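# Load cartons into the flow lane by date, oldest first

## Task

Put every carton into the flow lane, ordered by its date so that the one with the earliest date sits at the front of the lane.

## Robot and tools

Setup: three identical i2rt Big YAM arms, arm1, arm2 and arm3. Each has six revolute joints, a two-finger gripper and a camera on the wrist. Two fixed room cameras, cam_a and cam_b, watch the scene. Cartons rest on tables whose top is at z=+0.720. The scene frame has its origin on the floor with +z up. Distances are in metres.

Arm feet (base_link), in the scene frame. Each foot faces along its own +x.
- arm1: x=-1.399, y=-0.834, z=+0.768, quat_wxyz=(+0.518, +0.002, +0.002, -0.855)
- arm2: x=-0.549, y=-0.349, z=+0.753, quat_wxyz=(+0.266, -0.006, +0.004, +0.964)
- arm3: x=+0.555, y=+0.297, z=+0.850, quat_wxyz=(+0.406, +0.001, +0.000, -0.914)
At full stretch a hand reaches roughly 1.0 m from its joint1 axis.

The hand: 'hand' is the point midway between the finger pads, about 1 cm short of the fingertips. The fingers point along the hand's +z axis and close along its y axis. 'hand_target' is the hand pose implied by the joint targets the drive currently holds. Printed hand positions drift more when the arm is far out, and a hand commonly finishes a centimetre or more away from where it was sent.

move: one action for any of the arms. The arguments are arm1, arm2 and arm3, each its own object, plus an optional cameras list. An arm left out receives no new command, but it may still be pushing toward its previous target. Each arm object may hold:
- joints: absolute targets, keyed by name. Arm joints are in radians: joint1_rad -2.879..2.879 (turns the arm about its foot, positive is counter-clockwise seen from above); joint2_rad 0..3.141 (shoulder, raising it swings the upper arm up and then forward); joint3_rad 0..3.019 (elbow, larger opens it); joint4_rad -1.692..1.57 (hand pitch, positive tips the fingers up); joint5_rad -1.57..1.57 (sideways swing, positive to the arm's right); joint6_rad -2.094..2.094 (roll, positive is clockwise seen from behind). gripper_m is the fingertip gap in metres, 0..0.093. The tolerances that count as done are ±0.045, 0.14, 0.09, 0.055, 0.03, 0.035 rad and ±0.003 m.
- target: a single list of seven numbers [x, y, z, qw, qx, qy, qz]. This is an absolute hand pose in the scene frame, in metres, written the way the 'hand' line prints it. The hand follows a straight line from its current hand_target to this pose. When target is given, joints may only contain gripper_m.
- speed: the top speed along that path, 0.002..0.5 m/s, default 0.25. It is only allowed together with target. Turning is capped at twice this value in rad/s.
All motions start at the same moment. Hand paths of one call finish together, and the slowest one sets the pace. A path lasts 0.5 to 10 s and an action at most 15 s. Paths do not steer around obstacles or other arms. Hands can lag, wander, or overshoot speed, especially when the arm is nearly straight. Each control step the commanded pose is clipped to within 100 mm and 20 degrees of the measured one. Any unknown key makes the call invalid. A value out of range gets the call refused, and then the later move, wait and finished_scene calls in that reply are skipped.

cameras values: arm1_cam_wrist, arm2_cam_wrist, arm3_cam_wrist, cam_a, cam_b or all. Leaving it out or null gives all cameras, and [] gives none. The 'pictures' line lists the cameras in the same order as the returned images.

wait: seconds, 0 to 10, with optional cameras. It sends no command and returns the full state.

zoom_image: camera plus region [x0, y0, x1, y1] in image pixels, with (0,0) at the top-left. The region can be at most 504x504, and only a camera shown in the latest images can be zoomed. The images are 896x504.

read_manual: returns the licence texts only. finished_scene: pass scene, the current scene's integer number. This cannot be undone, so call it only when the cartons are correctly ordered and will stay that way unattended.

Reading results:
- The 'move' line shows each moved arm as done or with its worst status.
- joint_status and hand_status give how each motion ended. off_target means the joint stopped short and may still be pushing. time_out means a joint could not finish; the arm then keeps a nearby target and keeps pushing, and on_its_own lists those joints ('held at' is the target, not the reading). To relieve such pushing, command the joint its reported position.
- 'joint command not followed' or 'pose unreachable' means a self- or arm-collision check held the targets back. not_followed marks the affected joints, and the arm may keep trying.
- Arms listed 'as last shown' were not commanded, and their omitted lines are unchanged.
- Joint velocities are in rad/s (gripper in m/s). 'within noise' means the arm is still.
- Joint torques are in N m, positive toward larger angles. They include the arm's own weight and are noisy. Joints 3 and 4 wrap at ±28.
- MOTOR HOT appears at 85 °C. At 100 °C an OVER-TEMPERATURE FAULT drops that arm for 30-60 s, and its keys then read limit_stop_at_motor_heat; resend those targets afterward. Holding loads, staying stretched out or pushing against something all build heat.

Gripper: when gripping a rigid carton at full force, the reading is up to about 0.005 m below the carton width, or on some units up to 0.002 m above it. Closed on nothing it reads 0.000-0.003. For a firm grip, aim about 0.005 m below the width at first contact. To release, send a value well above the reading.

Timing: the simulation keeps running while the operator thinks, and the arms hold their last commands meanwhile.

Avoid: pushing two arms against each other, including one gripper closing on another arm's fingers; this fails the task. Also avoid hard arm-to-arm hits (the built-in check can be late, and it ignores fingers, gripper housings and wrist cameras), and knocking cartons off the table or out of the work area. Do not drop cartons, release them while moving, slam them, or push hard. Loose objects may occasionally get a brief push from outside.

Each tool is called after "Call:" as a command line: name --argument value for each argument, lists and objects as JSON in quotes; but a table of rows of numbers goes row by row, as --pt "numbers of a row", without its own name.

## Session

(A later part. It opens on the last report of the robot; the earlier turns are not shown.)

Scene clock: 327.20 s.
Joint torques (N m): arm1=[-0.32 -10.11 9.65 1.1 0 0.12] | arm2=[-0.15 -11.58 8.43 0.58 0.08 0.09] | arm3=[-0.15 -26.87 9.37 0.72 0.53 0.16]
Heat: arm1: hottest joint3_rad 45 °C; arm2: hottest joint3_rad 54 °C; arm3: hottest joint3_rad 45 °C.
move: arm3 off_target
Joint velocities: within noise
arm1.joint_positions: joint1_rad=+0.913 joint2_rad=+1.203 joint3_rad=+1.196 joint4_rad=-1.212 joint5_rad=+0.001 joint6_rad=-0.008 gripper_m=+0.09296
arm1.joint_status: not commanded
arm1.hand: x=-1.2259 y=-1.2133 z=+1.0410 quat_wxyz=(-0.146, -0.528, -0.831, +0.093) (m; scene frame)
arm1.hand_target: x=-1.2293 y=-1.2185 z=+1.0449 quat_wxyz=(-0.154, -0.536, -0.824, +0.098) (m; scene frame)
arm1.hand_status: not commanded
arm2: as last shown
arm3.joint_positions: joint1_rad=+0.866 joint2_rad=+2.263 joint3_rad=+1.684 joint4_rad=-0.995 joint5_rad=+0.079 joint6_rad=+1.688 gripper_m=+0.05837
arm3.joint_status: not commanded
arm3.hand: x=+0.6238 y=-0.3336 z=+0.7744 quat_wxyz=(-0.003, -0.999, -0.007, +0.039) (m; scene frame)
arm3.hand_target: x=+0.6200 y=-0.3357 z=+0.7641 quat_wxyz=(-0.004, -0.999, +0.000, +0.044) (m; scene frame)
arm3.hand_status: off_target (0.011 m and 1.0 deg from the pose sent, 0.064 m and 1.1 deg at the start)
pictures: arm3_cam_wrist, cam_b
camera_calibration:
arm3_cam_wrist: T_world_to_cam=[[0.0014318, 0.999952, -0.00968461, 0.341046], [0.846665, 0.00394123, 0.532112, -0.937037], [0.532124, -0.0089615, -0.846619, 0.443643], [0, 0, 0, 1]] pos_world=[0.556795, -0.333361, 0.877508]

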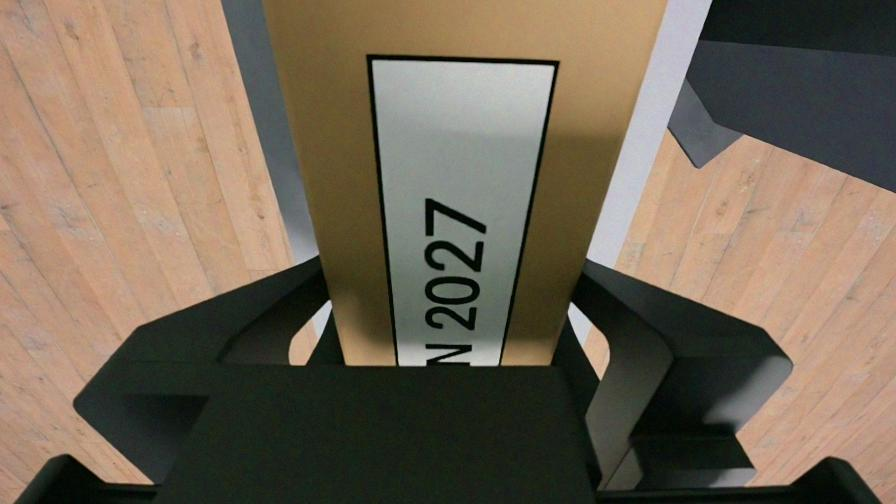

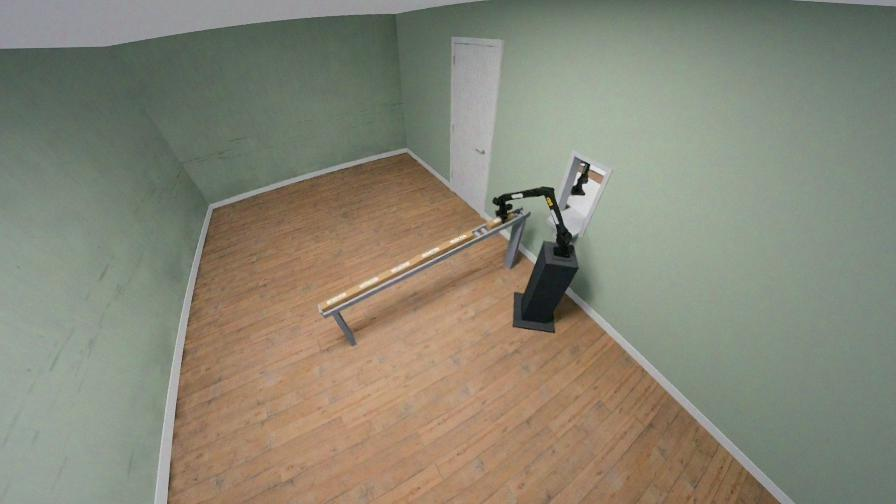

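Call:
move --arm3 '{"joints": {"gripper_m": 0.074}}' --cameras '["arm3_cam_wrist"]'

Call:
move --arm3 '{"target": [0.62, -0.336, 0.88, 0.004, 0.9990, 0, -0.0420], "speed": 0.25}' --cameras '["arm3_cam_wrist", "cam_b"]'

Call:
wait --seconds 2 --cameras '["cam_b", "arm3_cam_wrist"]'

Call:
zoom_image --camera "cam_b" --region '[300, 180, 560, 340]'

Scene clock: 332.20 s.
Joint torques (N m): arm1=[-0.26 -10.23 9.65 1.11 0 0.11] | arm2=[-0.09 -11.58 8.42 0.58 0.08 0.08] | arm3=[0.03 -27.11 9.83 0.73 0.28 0.15]
Heat: arm1: hottest joint3_rad 44 °C; arm2: hottest joint3_rad 54 °C; arm3: hottest joint2_rad 44 °C.
move: arm3 done
Joint velocities: within noise
arm1, arm2: as last shown
arm3.joint_positions: joint1_rad=+0.866 joint2_rad=+2.263 joint3_rad=+1.679 joint4_rad=-0.993 joint5_rad=+0.087 joint6_rad=+1.691 gripper_m=+0.07387
arm3.joint_status: all done
arm3.hand: x=+0.6224 y=-0.3321 z=+0.7730 quat_wxyz=(-0.002, -0.999, -0.006, +0.042) (m; scene frame)
arm3.hand_target: x=+0.6200 y=-0.3357 z=+0.7642 quat_wxyz=(-0.004, -0.999, +0.000, +0.044) (m; scene frame)
arm3.hand_status: not commanded
pictures: arm3_cam_wrist
camera_calibration:
arm3_cam_wrist: T_world_to_cam=[[0.00362007, 0.99996, -0.00821642, 0.337141], [0.850636, 0.00124049, 0.525753, -0.933636], [0.525742, -0.00889245, -0.850598, 0.450348], [0, 0, 0, 1]] pos_world=[0.556198, -0.331964, 0.876697]

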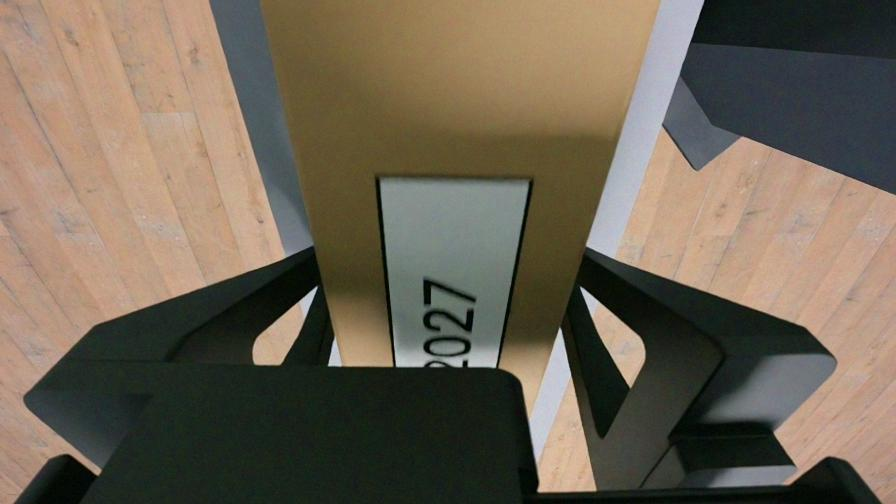

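Scene clock: 333.53 s.
Joint torques (N m): arm1=[-0.38 -10.17 9.63 1.11 0 0.12] | arm2=[-0.15 -11.63 8.42 0.58 0.08 0.08] | arm3=[-0.15 -25.88 12.72 -0.06 0.17 0.14]
Heat: arm1: hottest joint3_rad 44 °C; arm2: hottest joint3_rad 54 °C; arm3: hottest joint2_rad 44 °C.
move: arm3 done
Joint velocities: within noise
arm1, arm2: as last shown
arm3.joint_positions: joint1_rad=+0.866 joint2_rad=+2.110 joint3_rad=+1.732 joint4_rad=-1.190 joint5_rad=+0.087 joint6_rad=+1.691 gripper_m=+0.07395
arm3.joint_status: not commanded
arm3.hand: x=+0.6218 y=-0.3292 z=+0.8841 quat_wxyz=(-0.006, -0.999, -0.006, +0.042) (m; scene frame)
arm3.hand_target: x=+0.6200 y=-0.3358 z=+0.8801 quat_wxyz=(-0.004, -0.999, +0.000, +0.042) (m; scene frame)
arm3.hand_status: done (0.008 m and 0.7 deg from the pose sent, 0.107 m and 0.7 deg at the start)
pictures: arm3_cam_wrist, cam_b
camera_calibration:
arm3_cam_wrist: T_world_to_cam=[[0.00363398, 0.999863, -0.0161525, 0.342054], [0.850073, 0.00541812, 0.526637, -0.990507], [0.526652, -0.0156446, -0.849937, 0.541842], [0, 0, 0, 1]] pos_world=[0.555398, -0.328164, 0.987694]

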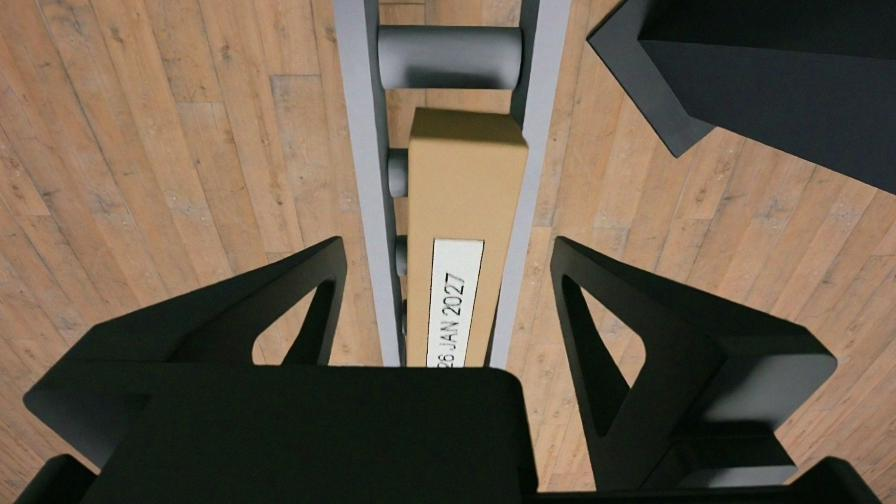

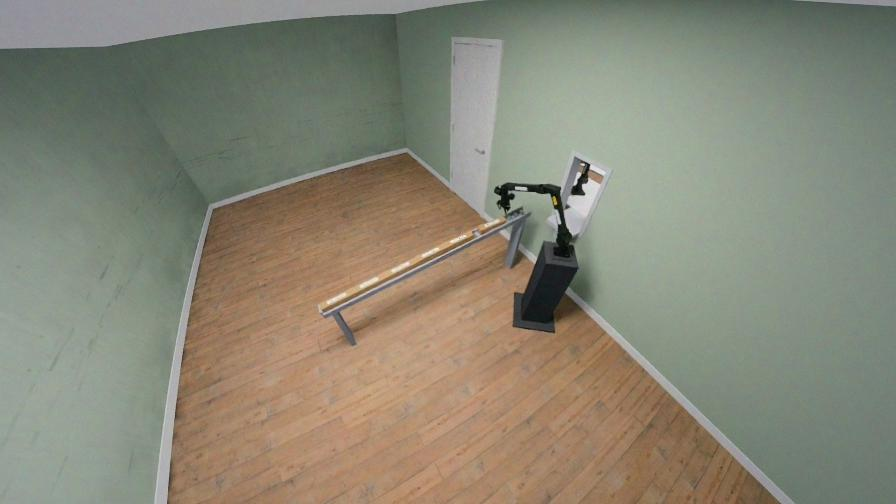

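Scene clock: 335.53 s.
Joint torques (N m): arm1=[-0.32 -10.23 9.65 1.1 0 0.11] | arm2=[-0.09 -11.58 8.42 0.58 0.08 0.08] | arm3=[-0.26 -25.76 12.7 -0.08 0.17 0.13]
Heat: arm1: hottest joint3_rad 44 °C; arm2: hottest joint3_rad 54 °C; arm3: hottest joint3_rad 45 °C.
Joint velocities: within noise
arm1.joint_positions: joint1_rad=+0.913 joint2_rad=+1.203 joint3_rad=+1.196 joint4_rad=-1.212 joint5_rad=+0.001 joint6_rad=-0.008 gripper_m=+0.09296
arm1.joint_status: not commanded
arm1.hand: x=-1.2259 y=-1.2133 z=+1.0410 quat_wxyz=(-0.146, -0.528, -0.831, +0.093) (m; scene frame)
arm1.hand_target: x=-1.2293 y=-1.2185 z=+1.0449 quat_wxyz=(-0.154, -0.536, -0.824, +0.098) (m; scene frame)
arm1.hand_status: not commanded
arm2.joint_positions: joint1_rad=-1.200 joint2_rad=+1.500 joint3_rad=+1.393 joint4_rad=-1.447 joint5_rad=-0.016 joint6_rad=+0.840 gripper_m=+0.09295
arm2.joint_status: not commanded
arm2.hand: x=-0.4781 y=+0.0943 z=+0.9752 quat_wxyz=(+0.000, +0.277, -0.961, -0.004) (m; scene frame)
arm2.hand_target: x=-0.4783 y=+0.0906 z=+0.9669 quat_wxyz=(+0.003, +0.272, -0.962, +0.003) (m; scene frame)
arm2.hand_status: not commanded
arm3.joint_positions: joint1_rad=+0.866 joint2_rad=+2.110 joint3_rad=+1.732 joint4_rad=-1.190 joint5_rad=+0.087 joint6_rad=+1.691 gripper_m=+0.07395
arm3.joint_status: not commanded
arm3.hand: x=+0.6218 y=-0.3292 z=+0.8841 quat_wxyz=(-0.006, -0.999, -0.006, +0.042) (m; scene frame)
arm3.hand_target: x=+0.6200 y=-0.3358 z=+0.8801 quat_wxyz=(-0.004, -0.999, +0.000, +0.042) (m; scene frame)
arm3.hand_status: done (0.008 m and 0.7 deg from the pose sent, 0.107 m and 0.7 deg at the start)
wait: 2.00 s; at rest by 0.27 s
pictures: arm3_cam_wrist, cam_b
camera_calibration:
arm3_cam_wrist: T_world_to_cam=[[0.00363398, 0.999863, -0.0161525, 0.342054], [0.850073, 0.00541812, 0.526637, -0.990507], [0.526652, -0.0156446, -0.849937, 0.541842], [0, 0, 0, 1]] pos_world=[0.555398, -0.328164, 0.987694]

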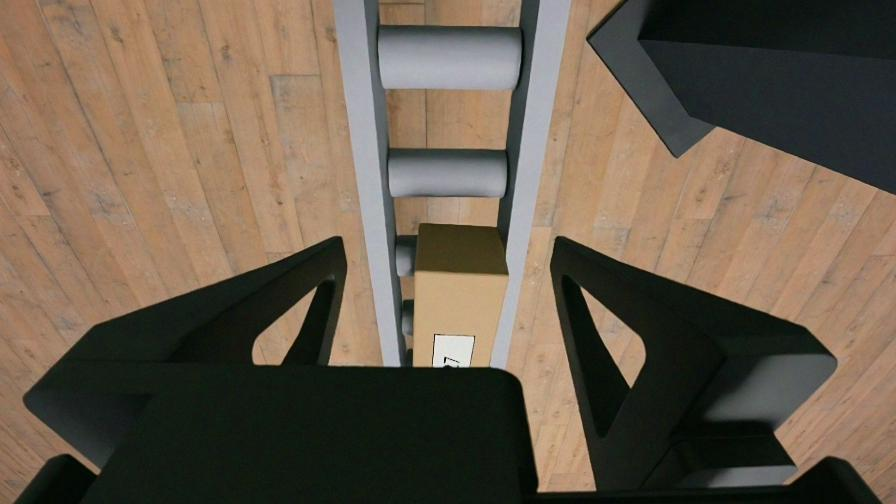

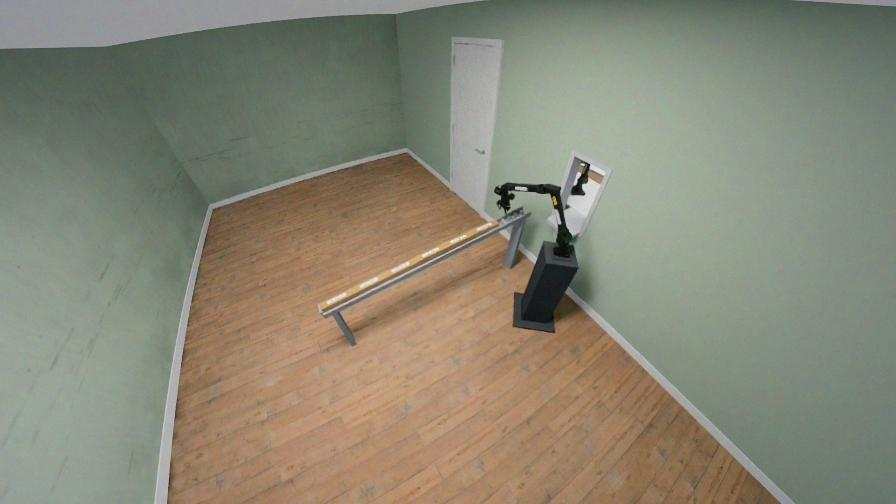

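Scaled by 1.938 from the camera's 896x504 image, which has a finer 1280x720 frame.

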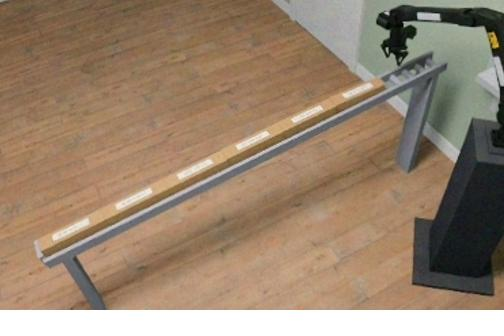

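Call:
finished_scene --scene 2

The scene is finished: the task was done.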